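# Light both blue-plate items with candle, then return it

## Task

Pick up the tall candle that is already lit and use its flame to ignite whatever sits on each of the two blue plates. Then set the candle back into its holder. The plates and the curtain cannot be moved, and no one is available to answer questions.

## Robot and tools

Robot: two arms, left_arm and right_arm, each with a parallel two-finger gripper and a wrist camera. The base of left_arm is at (+0.035, +0.309, 0) m and the base of right_arm is at (+0.006, -0.244, 0) m. Both are yawed slightly, quat_wxyz (+1.000, 0, 0, -0.025). Arm names do not match image sides.

Frame: every pose, velocity and offset uses the scene frame. Its origin is at table-top height, halfway between the nominal bases. +x points out over the table, +y toward left_arm, +z up. A gripper's fingers extend along its own +z and separate along its y. end_effector_position is the point between the pads, about 1 cm short of the fingertips. Printed positions and orientations can be off by a few cm, more when the arm reaches far.

execute_actions(actions, cameras): actions is a list of actions, and each action is a table of up to 15 rows. Each row is one control step of 1/30 s, and a short table repeats its final row to fill 15 steps. A row always has 14 numbers in [-1, 1], covering both arms even if only one moves: left dx, dy, dz, rx, ry, rz, opening, then right dx, dy, dz, rx, ry, rz, opening. The six pose numbers are an offset from that arm's Hand target as it stood when the action began, not from the previous row. Scale: 1.0 = 0.6 m for dx, dy, dz and 180 degrees for rx, ry, rz. The three rotation numbers form one rotation vector, turning about the Hand target's position. Since each action starts at the current Hand target, sending the same offset again moves further. A translation longer than 1.0 may be shortened along its direction. Opening is absolute, not an offset: +1 is fully open (0.094 m) and -1 is closed. All six pose numbers at 0 re-requests the current Hand target. Because 0 is itself an opening command, resend a gripper's present opening to leave it alone. An empty actions list just returns state and images. cameras selects which images come back: omitted or ["all"] gives all, [] gives none.

move(target, speed, blend, opening_speed, grip_force, blocking, cameras): target is either one 14-number row, in the same layout and scale as above, or a list of up to 15 such rows. Every row is an offset from the Hand targets held when the move started, not from the row before. Grippers travel in straight lines, turn the short way, and finish together, taking at least 0.5 s and at most 10 s in total. speed is the top path speed in m/s, 0.002 to 2.9, default 0.25, and rotation is capped at twice that in rad/s; give one value or one per target. blend, in m, rounds corners at intermediate targets; 0 stops at each. opening_speed sets how fast openings change, in units of the -1..1 scale per second, at least 0.2. Use it to close gently. grip_force is the limit per finger pad in newtons, 10 to 50, one value or one per arm. It persists once set, and lower values close slowly. blocking=false returns after about 0.5 s while motion continues. Paths do not avoid obstacles or the other arm. Faster moves lag and stray more and strike harder.

The move result adds a "move:" line with the ending, such as done, off_target, moving, held or fault, and any limits such as paced or held. done means within 10 mm and 2 degrees, at rest. Neither done nor off_target says whether something is touched.

wait(seconds 0 to 10, cameras) lets time pass with commands held. stop(cameras) brakes a running move. zoom_image(camera, region [x0, y0, x1, y1] pixels, origin at top-left, at most 504x504) enlarges part of the latest image. Cameras are cam_high, cam_bench, cam_front, cam_left_wrist and cam_right_wrist, all 504x504. read_manual(section="licences") only shows licence text. finished_scene(scene=1) ends the scene for good; the result must then hold without the robot.

Results: end_effector_position (m) and end_effector_quat_wxyz are given per arm. Hand target is the last commanded pose after clipping, and the next offsets count from it. Tool commands shows the present opening commands. grip_measured is the finger opening on the -1..1 scale, and it reads a little wide when empty. grip_effort_nm is the gripper motor effort, negative when closing. Results also include joint positions, velocities ("within noise" means still), joint torques and motor temperatures. A gripper often rests a few cm short of its target because of friction or weight. If so, send the missing distance as an offset. Orientation commands are clipped to within 40 degrees of the current orientation on each step.

Avoid: letting anything fall off the table, or leaving it off the table. Avoid dropping parts or releasing them while they move. Do not strike or shove hard against fixed or heavy objects, including the plates and curtain. Any contact between the two arms or their cameras is risky; the clearance check does not guard gripper against gripper. Do not let an arm stop on a fault. Keep strain off the wrist camera cables. Do not route a path close to an arm's own base, as this can flip its shoulder; go around it. A blocked arm keeps pushing until you command its target back past the gripper. Motors heat when holding loads, staying stretched out or pushing at unreachable poses: MOTOR HOT at 75 °C, a fold-away fault at 90 °C, and collapse at 100 °C.

Each tool is called after "Request:" in YAML: its name, and indented under it one key for each argument.

## Session

Request:
execute_actions:
  actions: []

Scene clock: 0.00 s.
left_arm: end_effector_position=(+0.3586, +0.3867, +0.1677) grip_measured=+1.000 grip_effort_nm=n/a end_effector_quat_wxyz=(+0.462, +0.082, +0.882, +0.025) | right_arm: end_effector_position=(+0.3135, -0.2676, +0.3143) grip_measured=+1.000 grip_effort_nm=n/a end_effector_quat_wxyz=(+0.709, -0.123, +0.694, +0.039)
Joint positions: left_arm=[0.49 1.051 0.677 -0.291 0.387 0.435 0.094] | right_arm=[-0.411 0.74 0.562 0.188 -0.693 -0.115 0.094]
Joint velocities: within noise
Joint torques (N m): no reading
Motor temperatures (°C): left_arm=[21 19 22 21 21 22 20] | right_arm=[23 19 20 21 20 22 21]
Heat: left arm: 22 °C; right arm: 23 °C.
Hand target: left_arm +0.3558, +0.3840, +0.1661; +0.457, +0.083, +0.885, +0.018 | right_arm +0.3121, -0.2669, +0.3199; +0.713, -0.125, +0.689, +0.037
Tool commands: left_gripper/opening=+1.0 right_gripper/opening=+1.0

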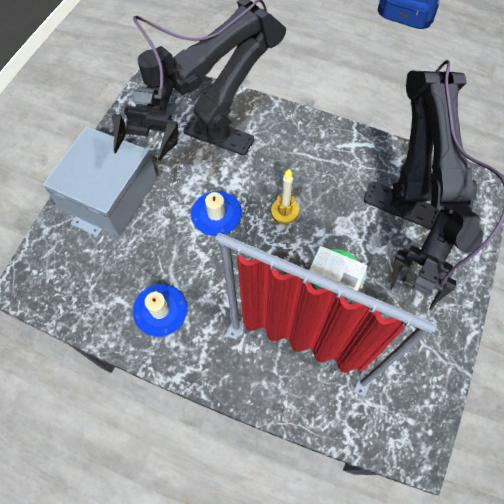

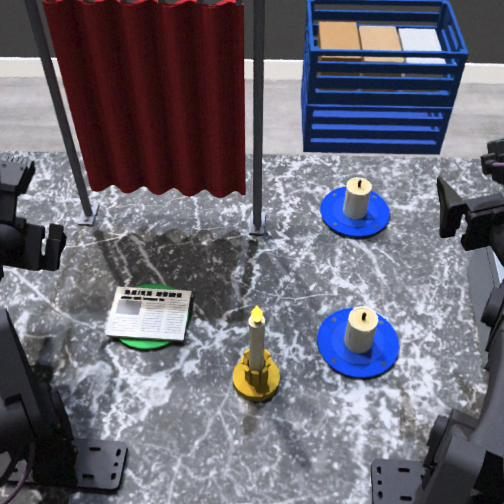

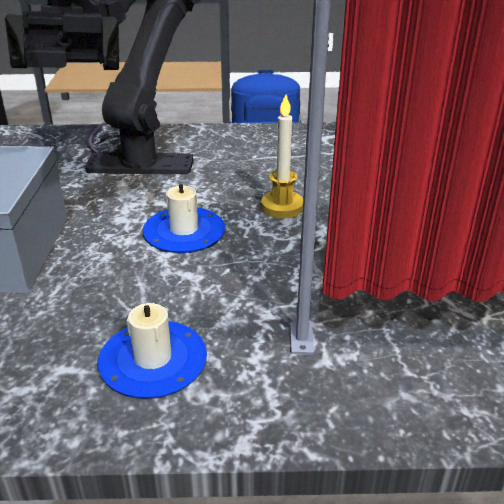

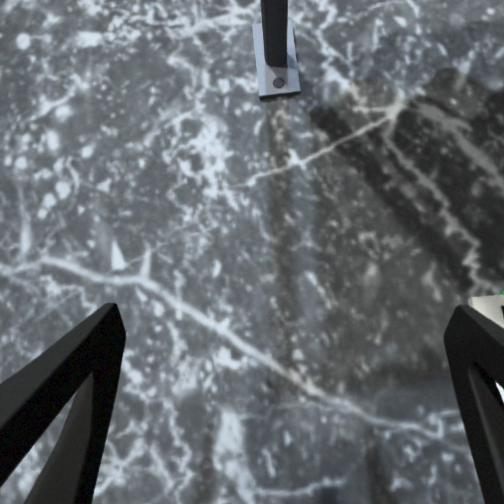

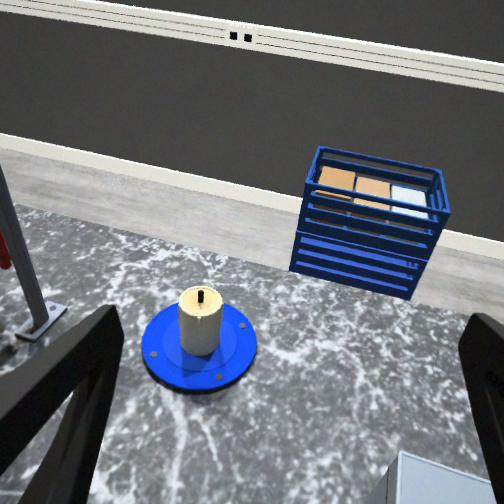

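Request:
move:
  target: [0,0,0,0,0,0,1,-0.245,0.478,-0.0,-0.0651,0.1685,0.2157,1]
  speed: 0.4

Request:
zoom_image:
  camera: "cam_front"
  region: [80, 80, 340, 400]

Request:
zoom_image:
  camera: "cam_bench"
  region: [200, 150, 420, 420]

Scene clock: 36.10 s.
left_arm: end_effector_position=(+0.3586, +0.3867, +0.1677) grip_measured=+1.000 grip_effort_nm=0.00 end_effector_quat_wxyz=(+0.462, +0.082, +0.882, +0.025) | right_arm: end_effector_position=(+0.1659, +0.0195, +0.3084) grip_measured=+1.000 grip_effort_nm=0.00 end_effector_quat_wxyz=(+0.437, -0.406, +0.770, +0.225)
Joint positions: left_arm=[0.49 1.051 0.677 -0.291 0.387 0.435 0.094] | right_arm=[1.132 0.946 1.137 -0.738 0.103 0.053 0.094]
Joint torques (N m): left_arm=[-0.08 -3.55 7.12 1.86 0.22 -0.01] | right_arm=[0.76 -0.35 11.55 1.9 0.09 0.15]
Motor temperatures (°C): left_arm=[21 19 26 26 21 22 20] | right_arm=[23 19 23 27 20 22 21]
Heat: left arm: 26 °C; right arm: 27 °C.
Hand target: left_arm +0.3558, +0.3840, +0.1662; +0.457, +0.083, +0.885, +0.018 | right_arm +0.1652, +0.0199, +0.3199; +0.443, -0.400, +0.768, +0.231
Off the commanded pose: left_arm 0.004 m, 1 deg | right_arm 0.012 m, 1 deg.
move: off_target (right_arm)

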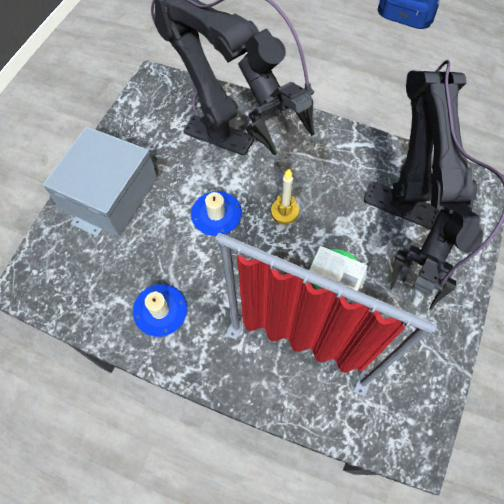

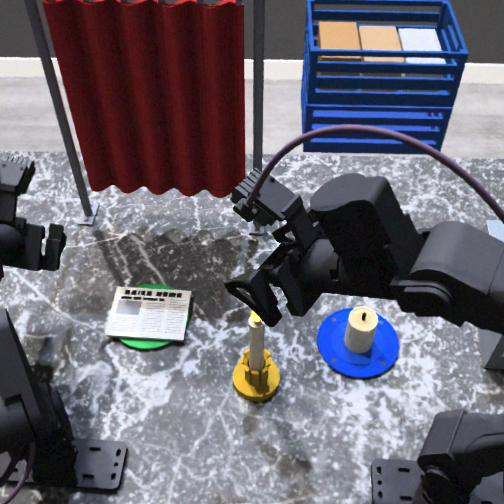

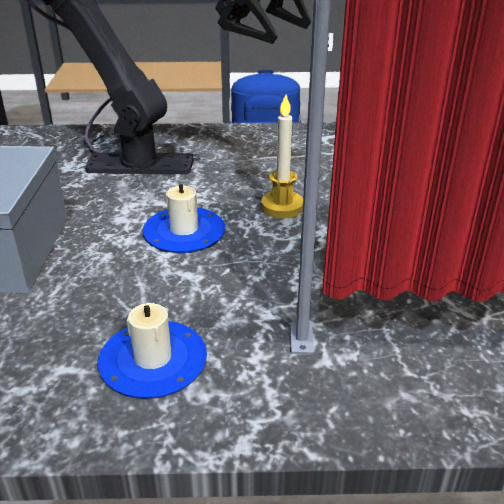

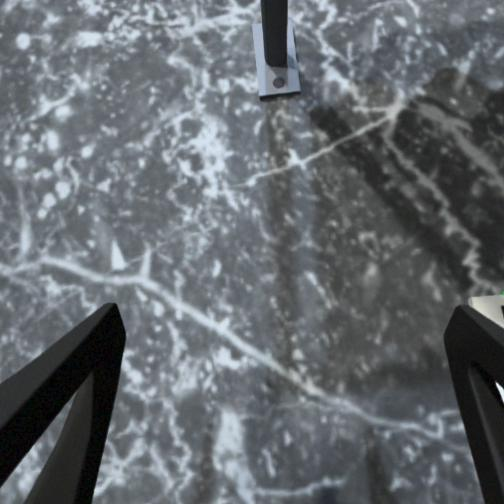

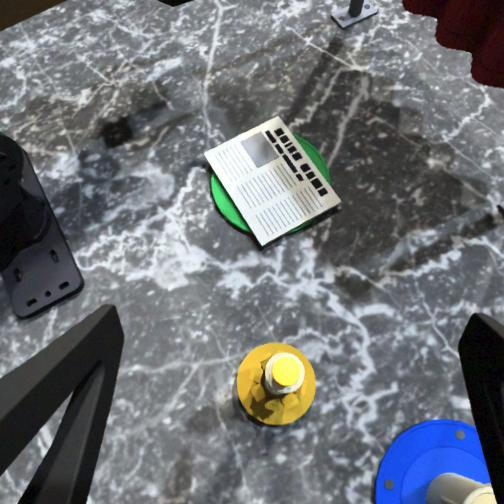

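Scaled by 1.575.

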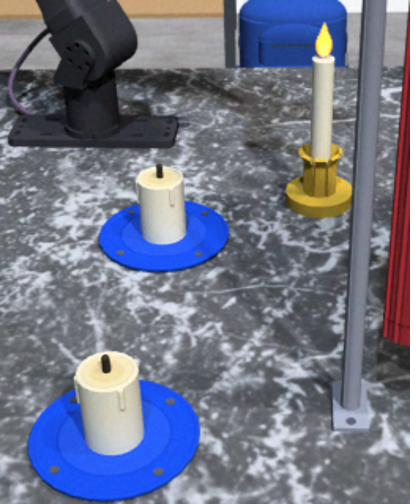

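Scaled by 1.867.

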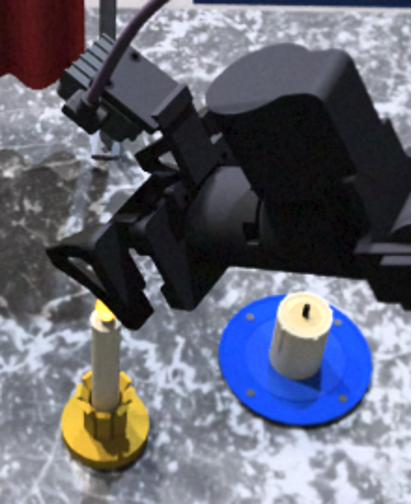

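Request:
move:
  target: [0,0,0,0,0,0,1,0.019,0.006,-0.183,0,0,0,1]
  speed: 0.3

Scene clock: 55.87 s.
left_arm: end_effector_position=(+0.3586, +0.3867, +0.1677) grip_measured=+1.000 grip_effort_nm=0.00 end_effector_quat_wxyz=(+0.462, +0.082, +0.882, +0.025) | right_arm: end_effector_position=(+0.1743, +0.0222, +0.2048) grip_measured=+1.000 grip_effort_nm=0.00 end_effector_quat_wxyz=(+0.432, -0.403, +0.775, +0.224)
Joint positions: left_arm=[0.49 1.051 0.677 -0.291 0.387 0.435 0.094] | right_arm=[1.096 0.876 0.697 -0.378 0.074 0.046 0.094]
Joint torques (N m): left_arm=[-0.08 -3.56 7.12 1.87 0.22 -0.01] | right_arm=[-0.94 -1.37 8.42 2.28 -0.04 -0.08]
Heat: left arm: 27 °C; right arm: 27 °C.
Hand target: left_arm +0.3558, +0.3840, +0.1662; +0.457, +0.083, +0.885, +0.018 | right_arm +0.1765, +0.0235, +0.2099; +0.443, -0.400, +0.768, +0.231
Off the commanded pose: left_arm 0.004 m, 1 deg | right_arm 0.006 m, 2 deg.
move: done

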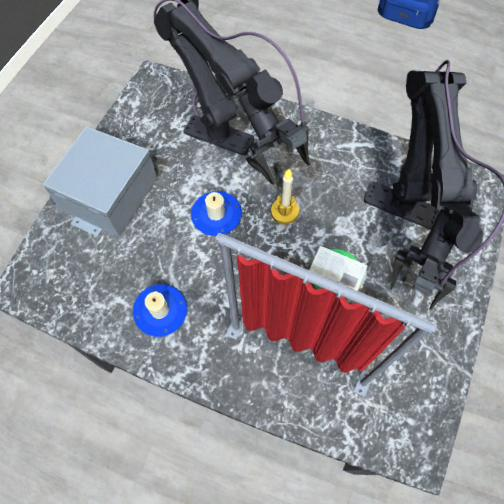

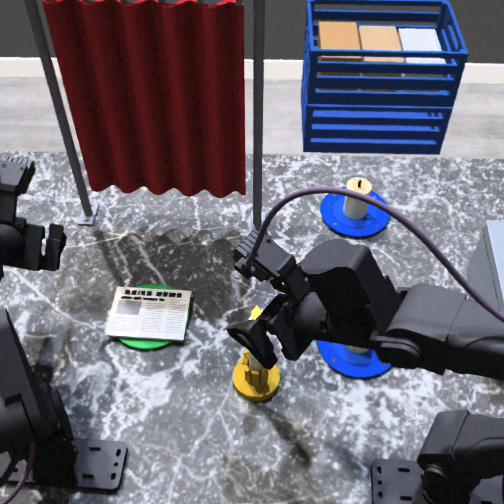

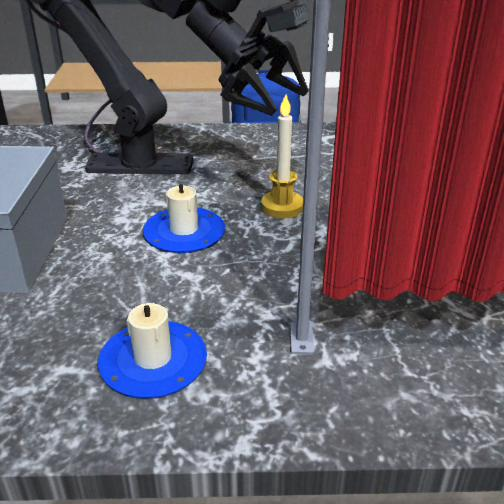

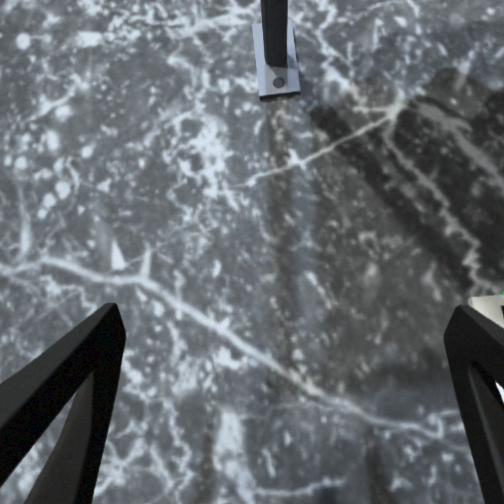

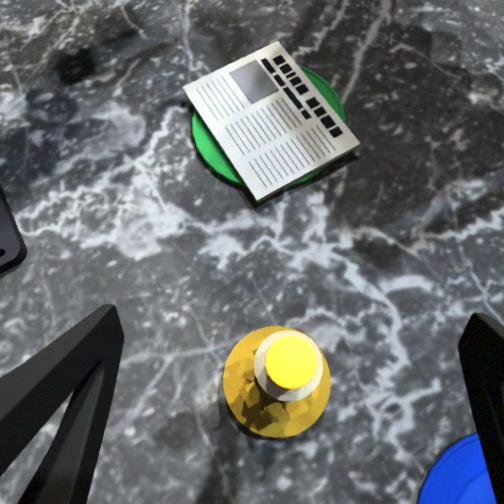

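Request:
move:
  target:
    - [0,0,0,0,0,0,1,0.006,0.004,-0.172,0,0,0,1]
    - [0,0,0,0,0,0,1,0.006,0.004,-0.172,0,0,0,-0.7]
  speed: 0.2
  grip_force: 35
  opening_speed: 1

Scene clock: 68.63 s.
left_arm: end_effector_position=(+0.3586, +0.3867, +0.1677) grip_measured=+1.000 grip_effort_nm=0.00 end_effector_quat_wxyz=(+0.462, +0.082, +0.882, +0.025) | right_arm: end_effector_position=(+0.1783, +0.0262, +0.1079) grip_measured=-0.549 grip_effort_nm=-0.72 end_effector_quat_wxyz=(+0.438, -0.402, +0.771, +0.229)
Joint positions: left_arm=[0.49 1.051 0.677 -0.291 0.387 0.435 0.094] | right_arm=[1.086 0.992 0.33 0.123 0.064 0.039 0.021]
Joint torques (N m): left_arm=[-0.09 -3.56 7.1 1.87 0.22 -0.01] | right_arm=[-0.87 -0.42 7.3 2.38 -0.11 -0.06]
Heat: left arm: 27 °C; right arm: 29 °C.
Hand target: left_arm +0.3558, +0.3840, +0.1662; +0.457, +0.083, +0.885, +0.018 | right_arm +0.1801, +0.0260, +0.1069; +0.443, -0.400, +0.768, +0.231
Off the commanded pose: left_arm 0.004 m, 1 deg | right_arm 0.002 m, 1 deg.
grip_force (N): 35, 35
move: done

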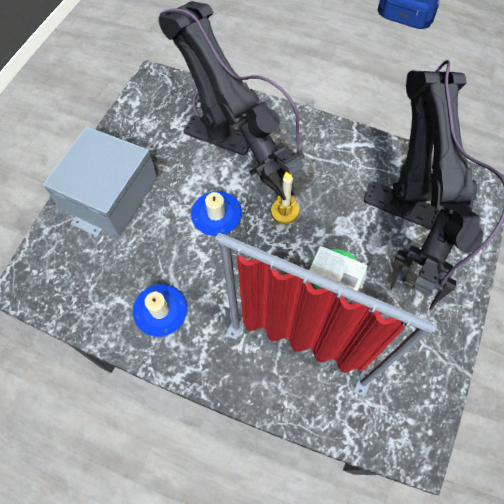

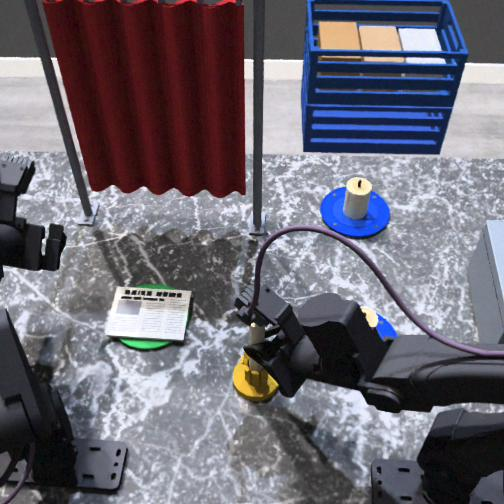

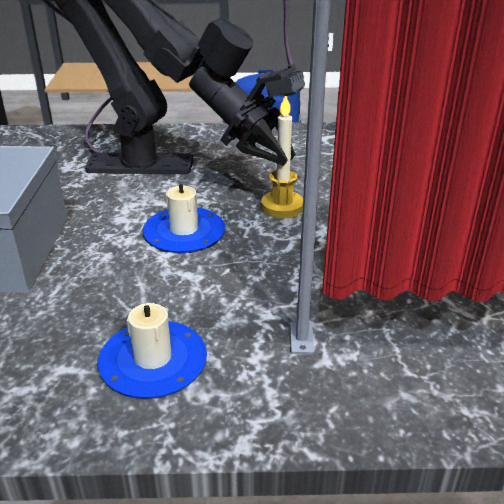

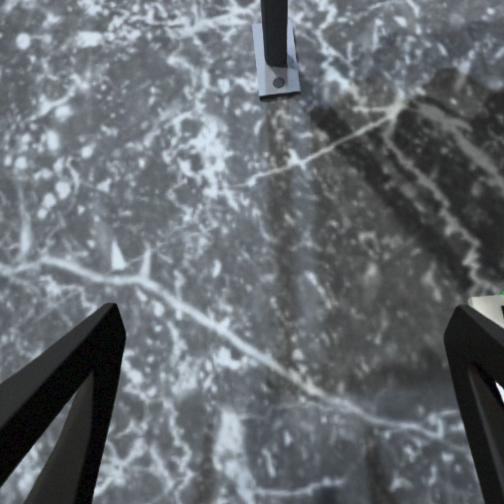

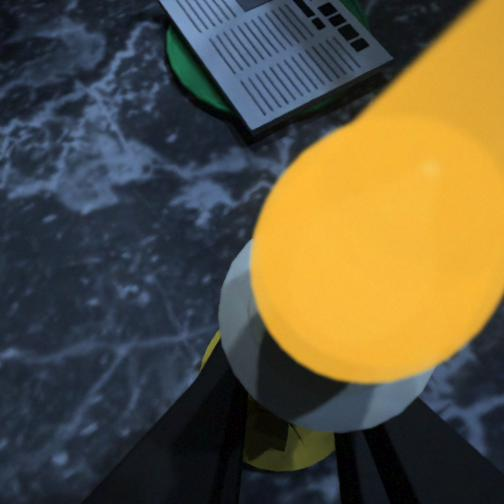

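Request:
move:
  target:
    - [0,0,0,0,0,0,1,0,0,0.2,0,0,0,-0.7]
    - [0,0,0,0,0,0,1,0.025,-0.308,0.11,-0.2165,0.2577,-0.1511,-0.7]
  speed: [0.2,0.35]
  blend: [0.02,0]

Request:
zoom_image:
  camera: "cam_front"
  region: [60, 60, 340, 320]

Request:
zoom_image:
  camera: "cam_bench"
  region: [200, 180, 480, 420]

Scene clock: 104.87 s.
left_arm: end_effector_position=(+0.3586, +0.3867, +0.1677) grip_measured=+1.000 grip_effort_nm=0.00 end_effector_quat_wxyz=(+0.462, +0.082, +0.882, +0.025) | right_arm: end_effector_position=(+0.1910, -0.1582, +0.1662) grip_measured=-0.550 grip_effort_nm=-0.75 end_effector_quat_wxyz=(-0.006, -0.215, +0.977, +0.002)
Joint positions: left_arm=[0.49 1.051 0.677 -0.291 0.387 0.435 0.094] | right_arm=[0.475 1.336 1.26 -1.507 -0.006 -0.009 0.021]
Joint torques (N m): left_arm=[-0.09 -3.56 7.12 1.87 0.22 -0.02] | right_arm=[-0.35 -2.4 10.02 0.17 0.08 -0.16]
Motor temperatures (°C): left_arm=[21 19 28 28 21 22 20] | right_arm=[23 19 24 33 20 22 22]
Heat: left arm: 28 °C; right arm: 33 °C.
Hand target: left_arm +0.3558, +0.3840, +0.1662; +0.457, +0.083, +0.885, +0.018 | right_arm +0.1952, -0.1588, +0.1729; +0.000, -0.217, +0.976, +0.000
Off the commanded pose: left_arm 0.004 m, 1 deg | right_arm 0.008 m, 1 deg.
grip_force (N): 35, 35
move: done

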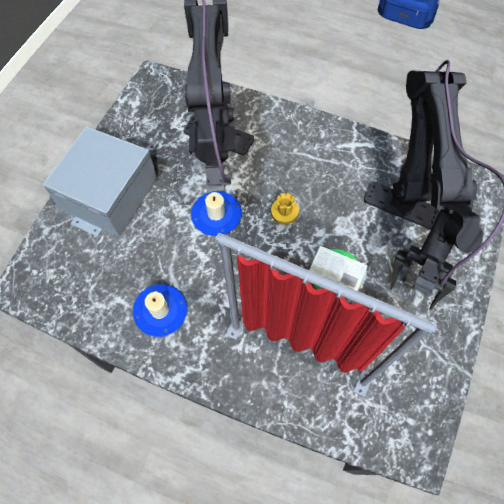

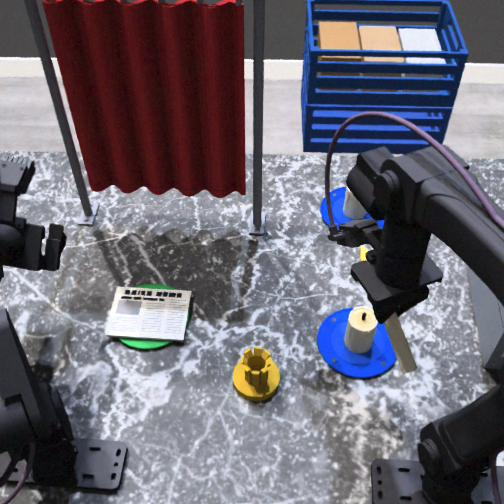

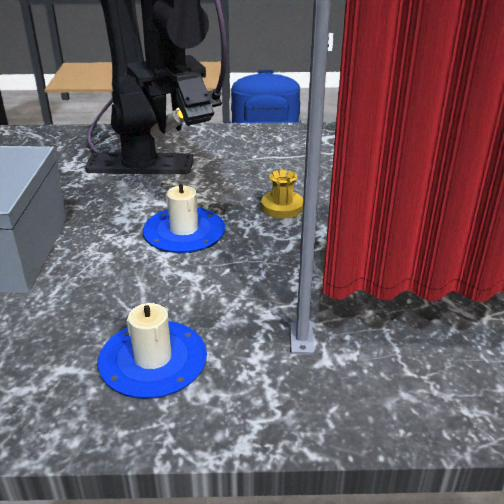

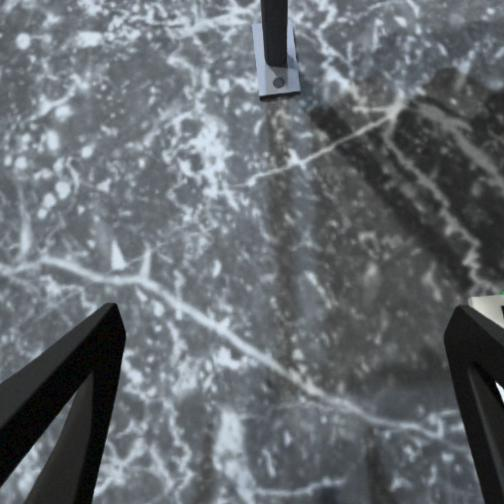

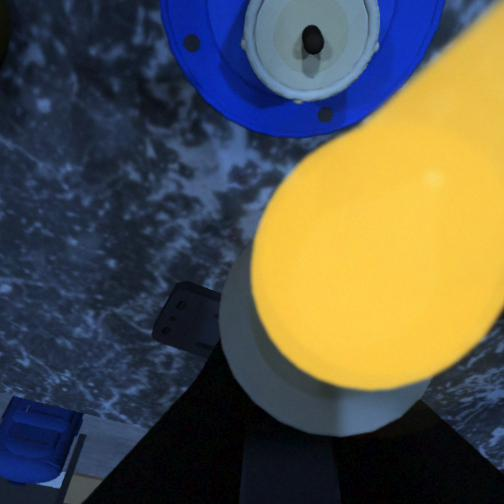

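Scaled by 1.800.

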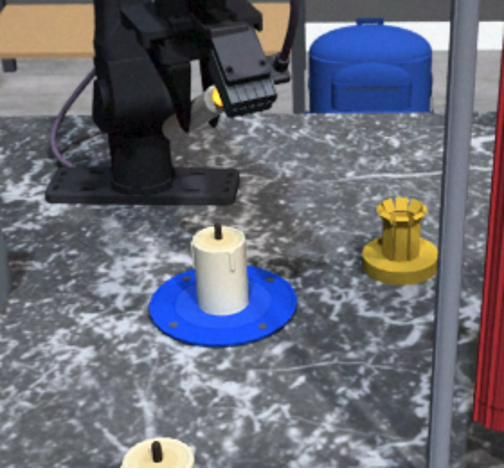

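Scaled by 1.800.

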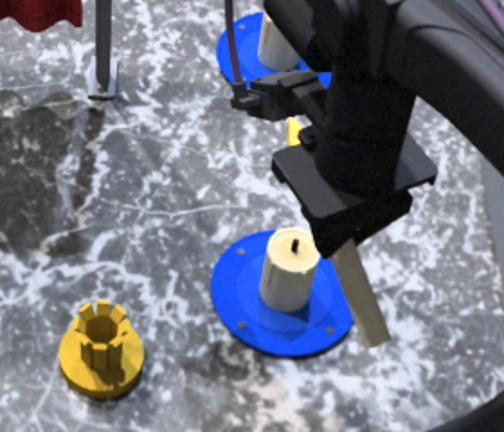

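Request:
move:
  target:
    - [0,0,0,0,0,0,1,-0.019,-0.0195,-0.085,-0.0352,0.0755,0,-0.7]
    - [0,0,0,0,0,0,1,-0.019,-0.0195,-0.152,-0.0352,0.0755,0,-0.7]
  speed: [0.2,0.08]
  blend: [0.01,0]

Request:
zoom_image:
  camera: "cam_front"
  region: [60, 60, 340, 320]

Request:
zoom_image:
  camera: "cam_bench"
  region: [200, 180, 480, 420]

Scene clock: 119.60 s.
left_arm: end_effector_position=(+0.3586, +0.3867, +0.1677) grip_measured=+1.000 grip_effort_nm=0.00 end_effector_quat_wxyz=(+0.462, +0.082, +0.882, +0.025) | right_arm: end_effector_position=(+0.1810, -0.1690, +0.0865) grip_measured=-0.550 grip_effort_nm=-0.75 end_effector_quat_wxyz=(-0.128, -0.214, +0.968, -0.027)
Joint positions: left_arm=[0.49 1.051 0.677 -0.291 0.387 0.435 0.094] | right_arm=[0.455 1.531 1.075 -1.377 0.005 -0.029 0.021]
Joint torques (N m): left_arm=[-0.08 -3.55 7.13 1.87 0.22 -0.01] | right_arm=[-0.68 -3.33 5.9 -0.08 0.04 -0.14]
Heat: left arm: 29 °C; right arm: 29 °C.
Hand target: left_arm +0.3558, +0.3840, +0.1662; +0.457, +0.083, +0.885, +0.018 | right_arm +0.1838, -0.1705, +0.0817; -0.127, -0.215, +0.968, -0.028
Off the commanded pose: left_arm 0.004 m, 1 deg | right_arm 0.006 m, 0 deg.
grip_force (N): 35, 35
move: done

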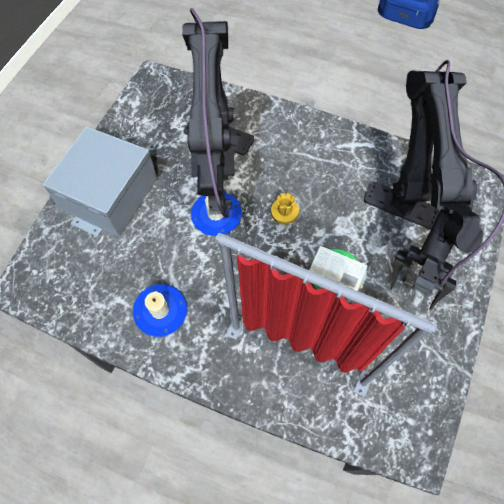

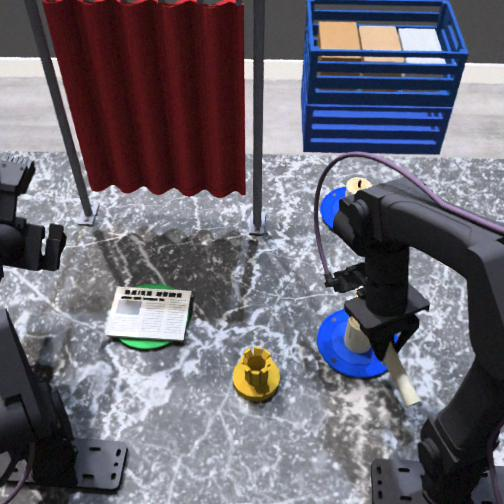

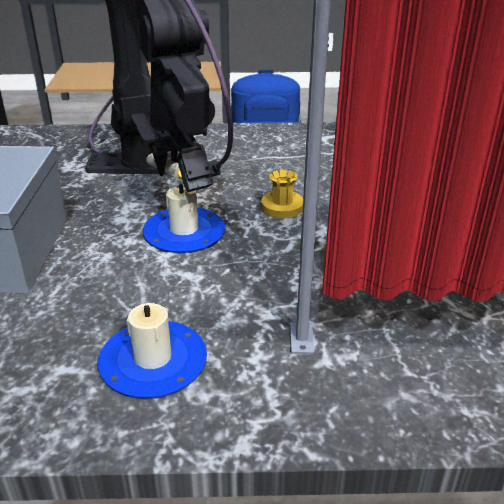

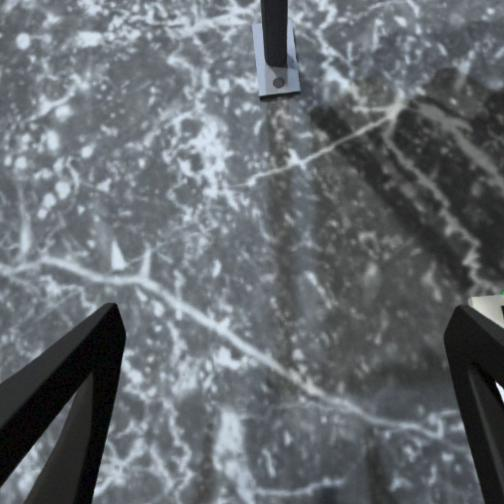

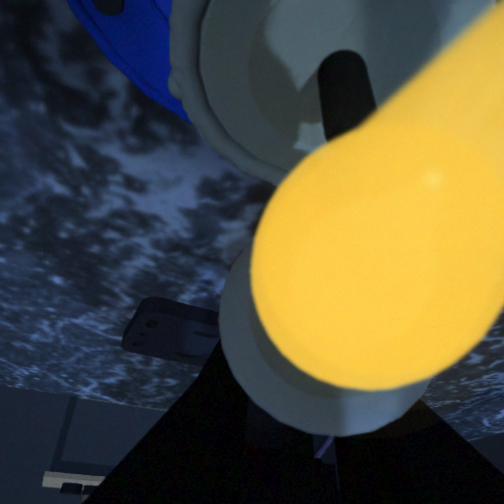

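Scaled by 1.800.

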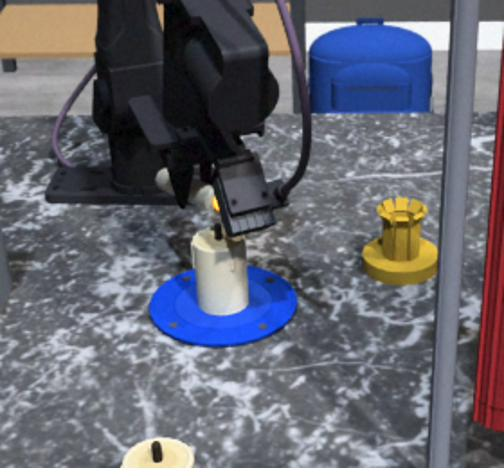

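Scaled by 1.800.

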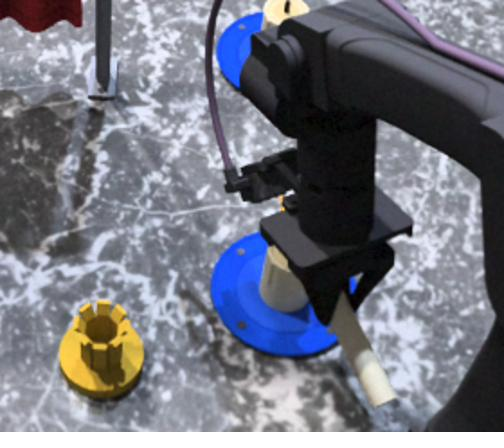

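Request:
move:
  target: [0,0,0,0,0,0,1,0,0,-0.025,0,0,0,-0.7]
  speed: 0.06

Request:
zoom_image:
  camera: "cam_front"
  region: [120, 130, 260, 260]

Scene clock: 125.83 s.
left_arm: end_effector_position=(+0.3586, +0.3867, +0.1677) grip_measured=+1.000 grip_effort_nm=0.00 end_effector_quat_wxyz=(+0.462, +0.082, +0.882, +0.025) | right_arm: end_effector_position=(+0.1819, -0.1686, +0.0729) grip_measured=-0.550 grip_effort_nm=-0.75 end_effector_quat_wxyz=(-0.126, -0.214, +0.968, -0.026)
Joint positions: left_arm=[0.49 1.051 0.677 -0.291 0.387 0.435 0.094] | right_arm=[0.455 1.543 1.032 -1.318 0.005 -0.031 0.021]
Joint torques (N m): left_arm=[-0.08 -3.56 7.12 1.87 0.22 -0.01] | right_arm=[-0.75 -3.1 5.5 -0.05 0.1 -0.11]
Motor temperatures (°C): left_arm=[21 19 28 29 21 22 20] | right_arm=[23 19 24 28 20 22 22]
Heat: left arm: 29 °C; right arm: 28 °C.
Hand target: left_arm +0.3558, +0.3840, +0.1662; +0.457, +0.083, +0.885, +0.018 | right_arm +0.1837, -0.1705, +0.0667; -0.128, -0.215, +0.968, -0.028
Off the commanded pose: left_arm 0.004 m, 1 deg | right_arm 0.007 m, 0 deg.
grip_force (N): 35, 35
move: done

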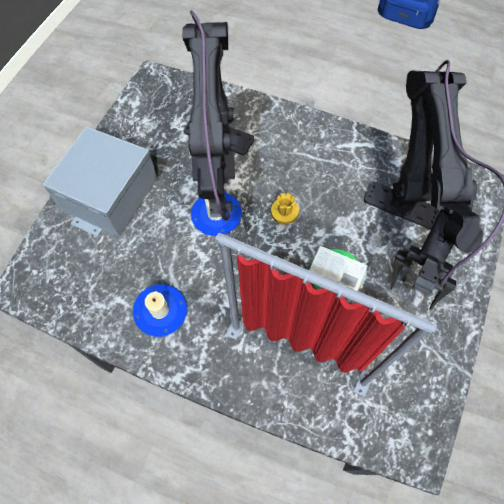

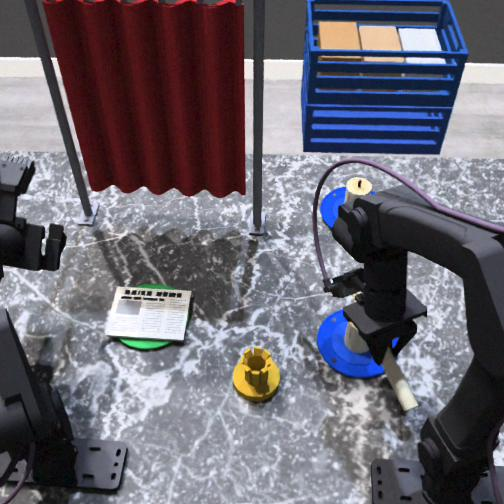

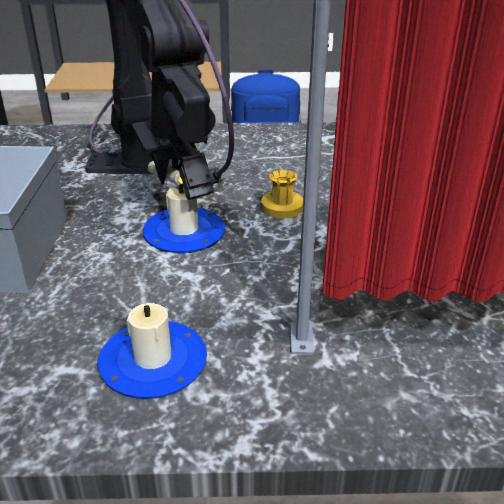

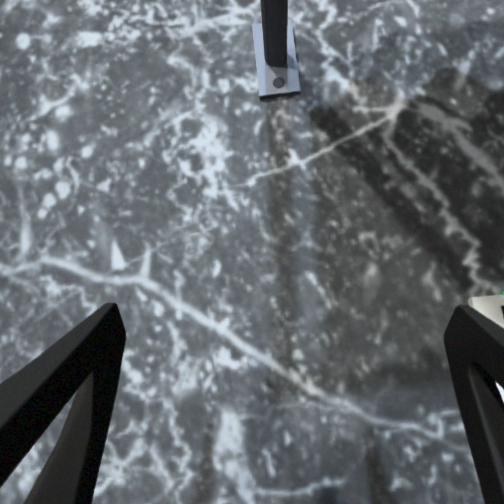

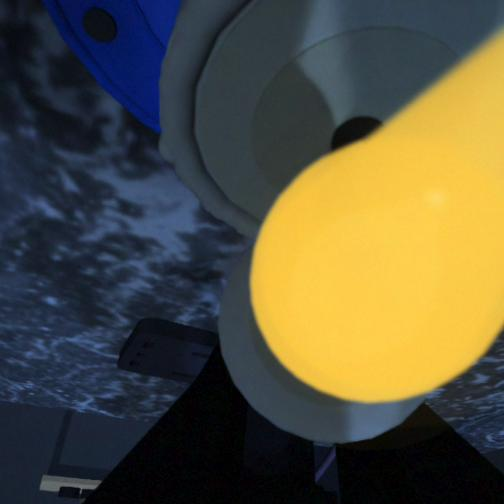

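Scaled by 3.600.

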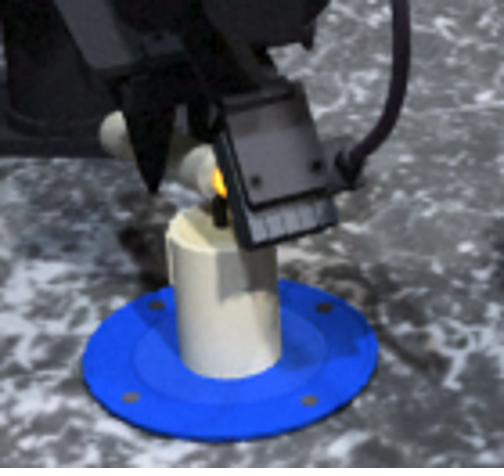

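Request:
move:
  target: [0,0,0,0,0,0,1,0,0,-0.015,0,0,0,-0.7]
  speed: 0.06

Request:
zoom_image:
  camera: "cam_front"
  region: [120, 130, 260, 260]

Scene clock: 128.67 s.
left_arm: end_effector_position=(+0.3586, +0.3867, +0.1677) grip_measured=+1.000 grip_effort_nm=0.00 end_effector_quat_wxyz=(+0.462, +0.082, +0.882, +0.025) | right_arm: end_effector_position=(+0.1844, -0.1675, +0.0649) grip_measured=-0.550 grip_effort_nm=-0.75 end_effector_quat_wxyz=(-0.120, -0.215, +0.969, -0.025)
Joint positions: left_arm=[0.49 1.051 0.677 -0.291 0.387 0.435 0.094] | right_arm=[0.455 1.551 1.01 -1.275 0.005 -0.031 0.021]
Joint torques (N m): left_arm=[-0.09 -3.56 7.13 1.87 0.22 -0.02] | right_arm=[-0.91 -2.76 5.12 -0.06 0.07 -0.1]
Heat: left arm: 29 °C; right arm: 28 °C.
Hand target: left_arm +0.3558, +0.3840, +0.1662; +0.457, +0.083, +0.885, +0.018 | right_arm +0.1838, -0.1705, +0.0577; -0.127, -0.215, +0.968, -0.028
Off the commanded pose: left_arm 0.004 m, 1 deg | right_arm 0.008 m, 1 deg.
grip_force (N): 35, 35
move: done

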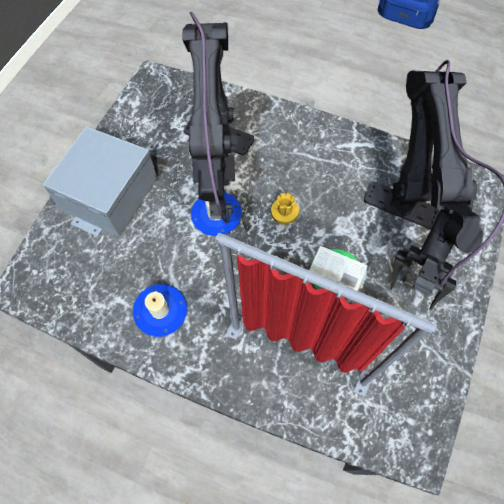

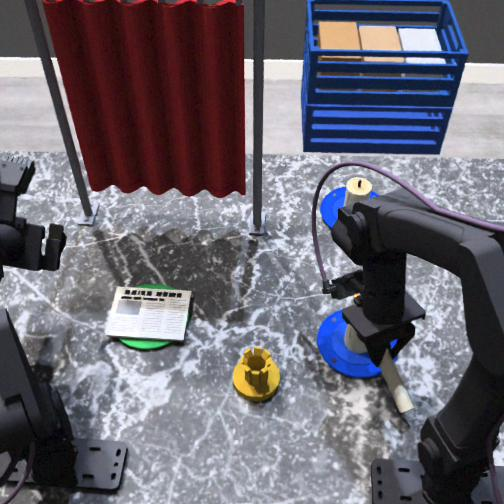

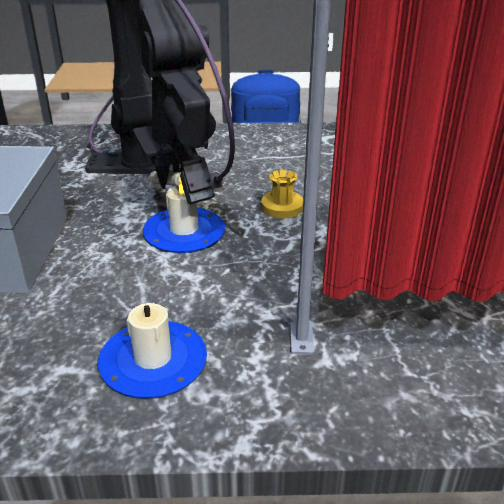

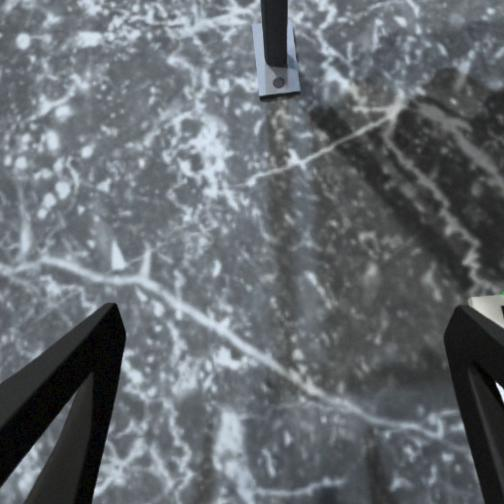

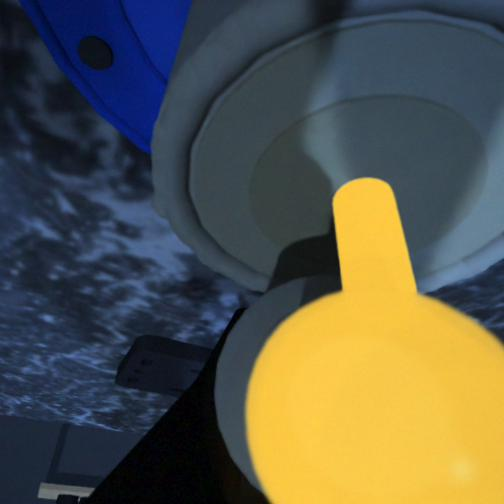

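Scaled by 3.600.

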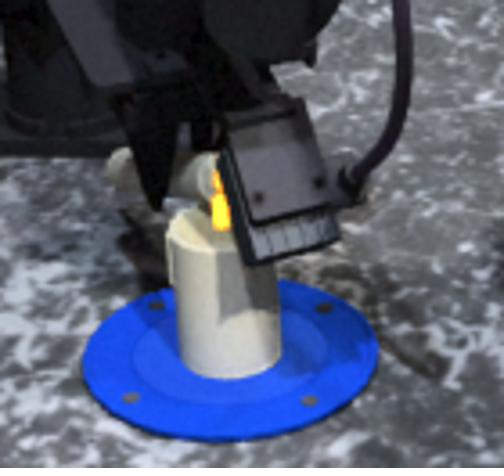

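Request:
move:
  target: [0,0,0,0,0,0,1,0,0,0.18,0,0,0,-0.7]
  speed: 0.2

Request:
zoom_image:
  camera: "cam_front"
  region: [120, 60, 320, 260]

Request:
zoom_image:
  camera: "cam_bench"
  region: [270, 180, 470, 420]

Scene clock: 132.37 s.
left_arm: end_effector_position=(+0.3586, +0.3867, +0.1677) grip_measured=+1.000 grip_effort_nm=0.00 end_effector_quat_wxyz=(+0.462, +0.082, +0.882, +0.025) | right_arm: end_effector_position=(+0.1826, -0.1683, +0.1574) grip_measured=-0.550 grip_effort_nm=-0.75 end_effector_quat_wxyz=(-0.063, -0.216, +0.974, -0.014)
Joint positions: left_arm=[0.49 1.051 0.677 -0.291 0.387 0.435 0.094] | right_arm=[0.455 1.397 1.265 -1.568 0.005 -0.031 0.021]
Joint torques (N m): left_arm=[-0.09 -3.56 7.1 1.87 0.22 -0.01] | right_arm=[-0.79 -4.14 9.07 -0.17 0.06 -0.17]
Heat: left arm: 29 °C; right arm: 27 °C.
Hand target: left_arm +0.3558, +0.3840, +0.1662; +0.457, +0.083, +0.885, +0.018 | right_arm +0.1838, -0.1705, +0.1656; -0.128, -0.215, +0.968, -0.028
Off the commanded pose: left_arm 0.004 m, 1 deg | right_arm 0.009 m, 8 deg.
joint sent to its limit (right arm) — joint 4 (wrist pitch), lower limit. The joint targets are off in orientation, not in position.
grip_force (N): 35, 35
move: off_target (right_arm)

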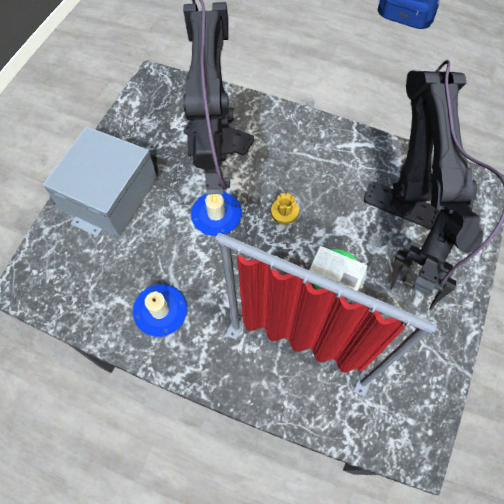

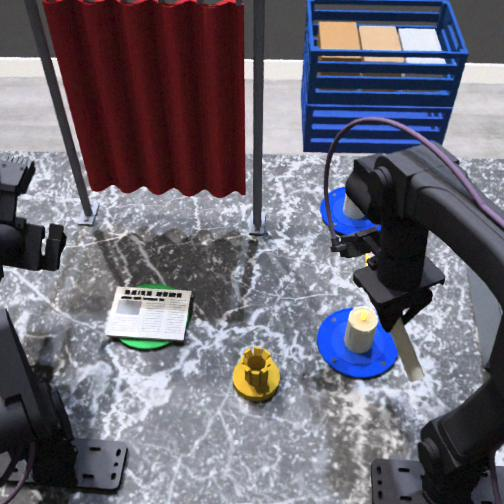

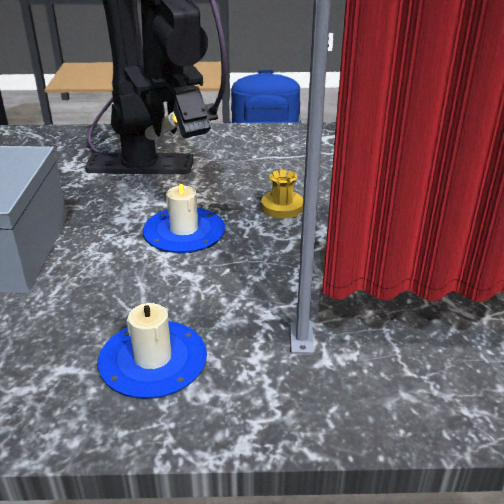

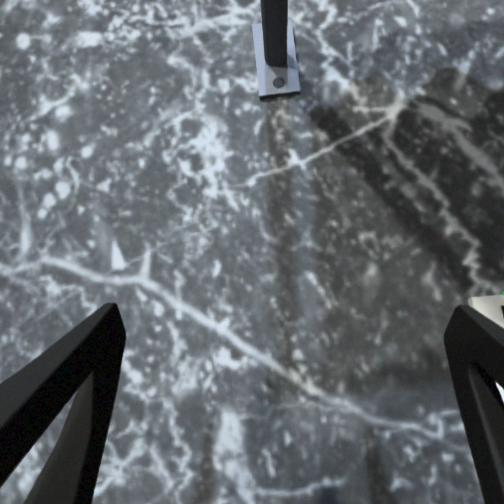

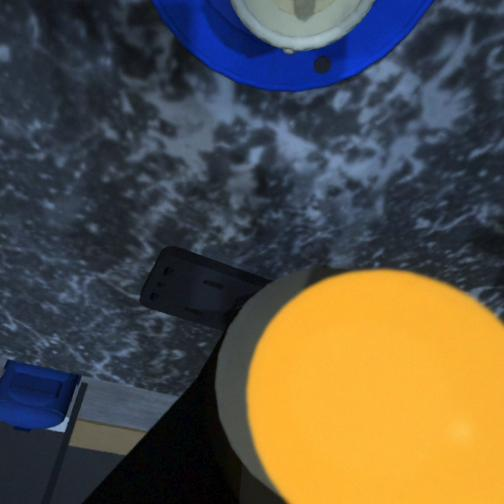

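Scaled by 2.520.

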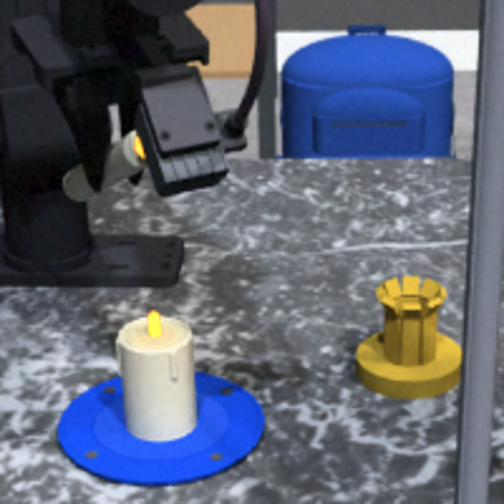

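Scaled by 2.100.

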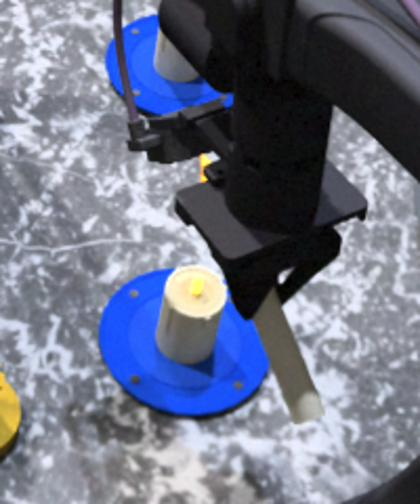

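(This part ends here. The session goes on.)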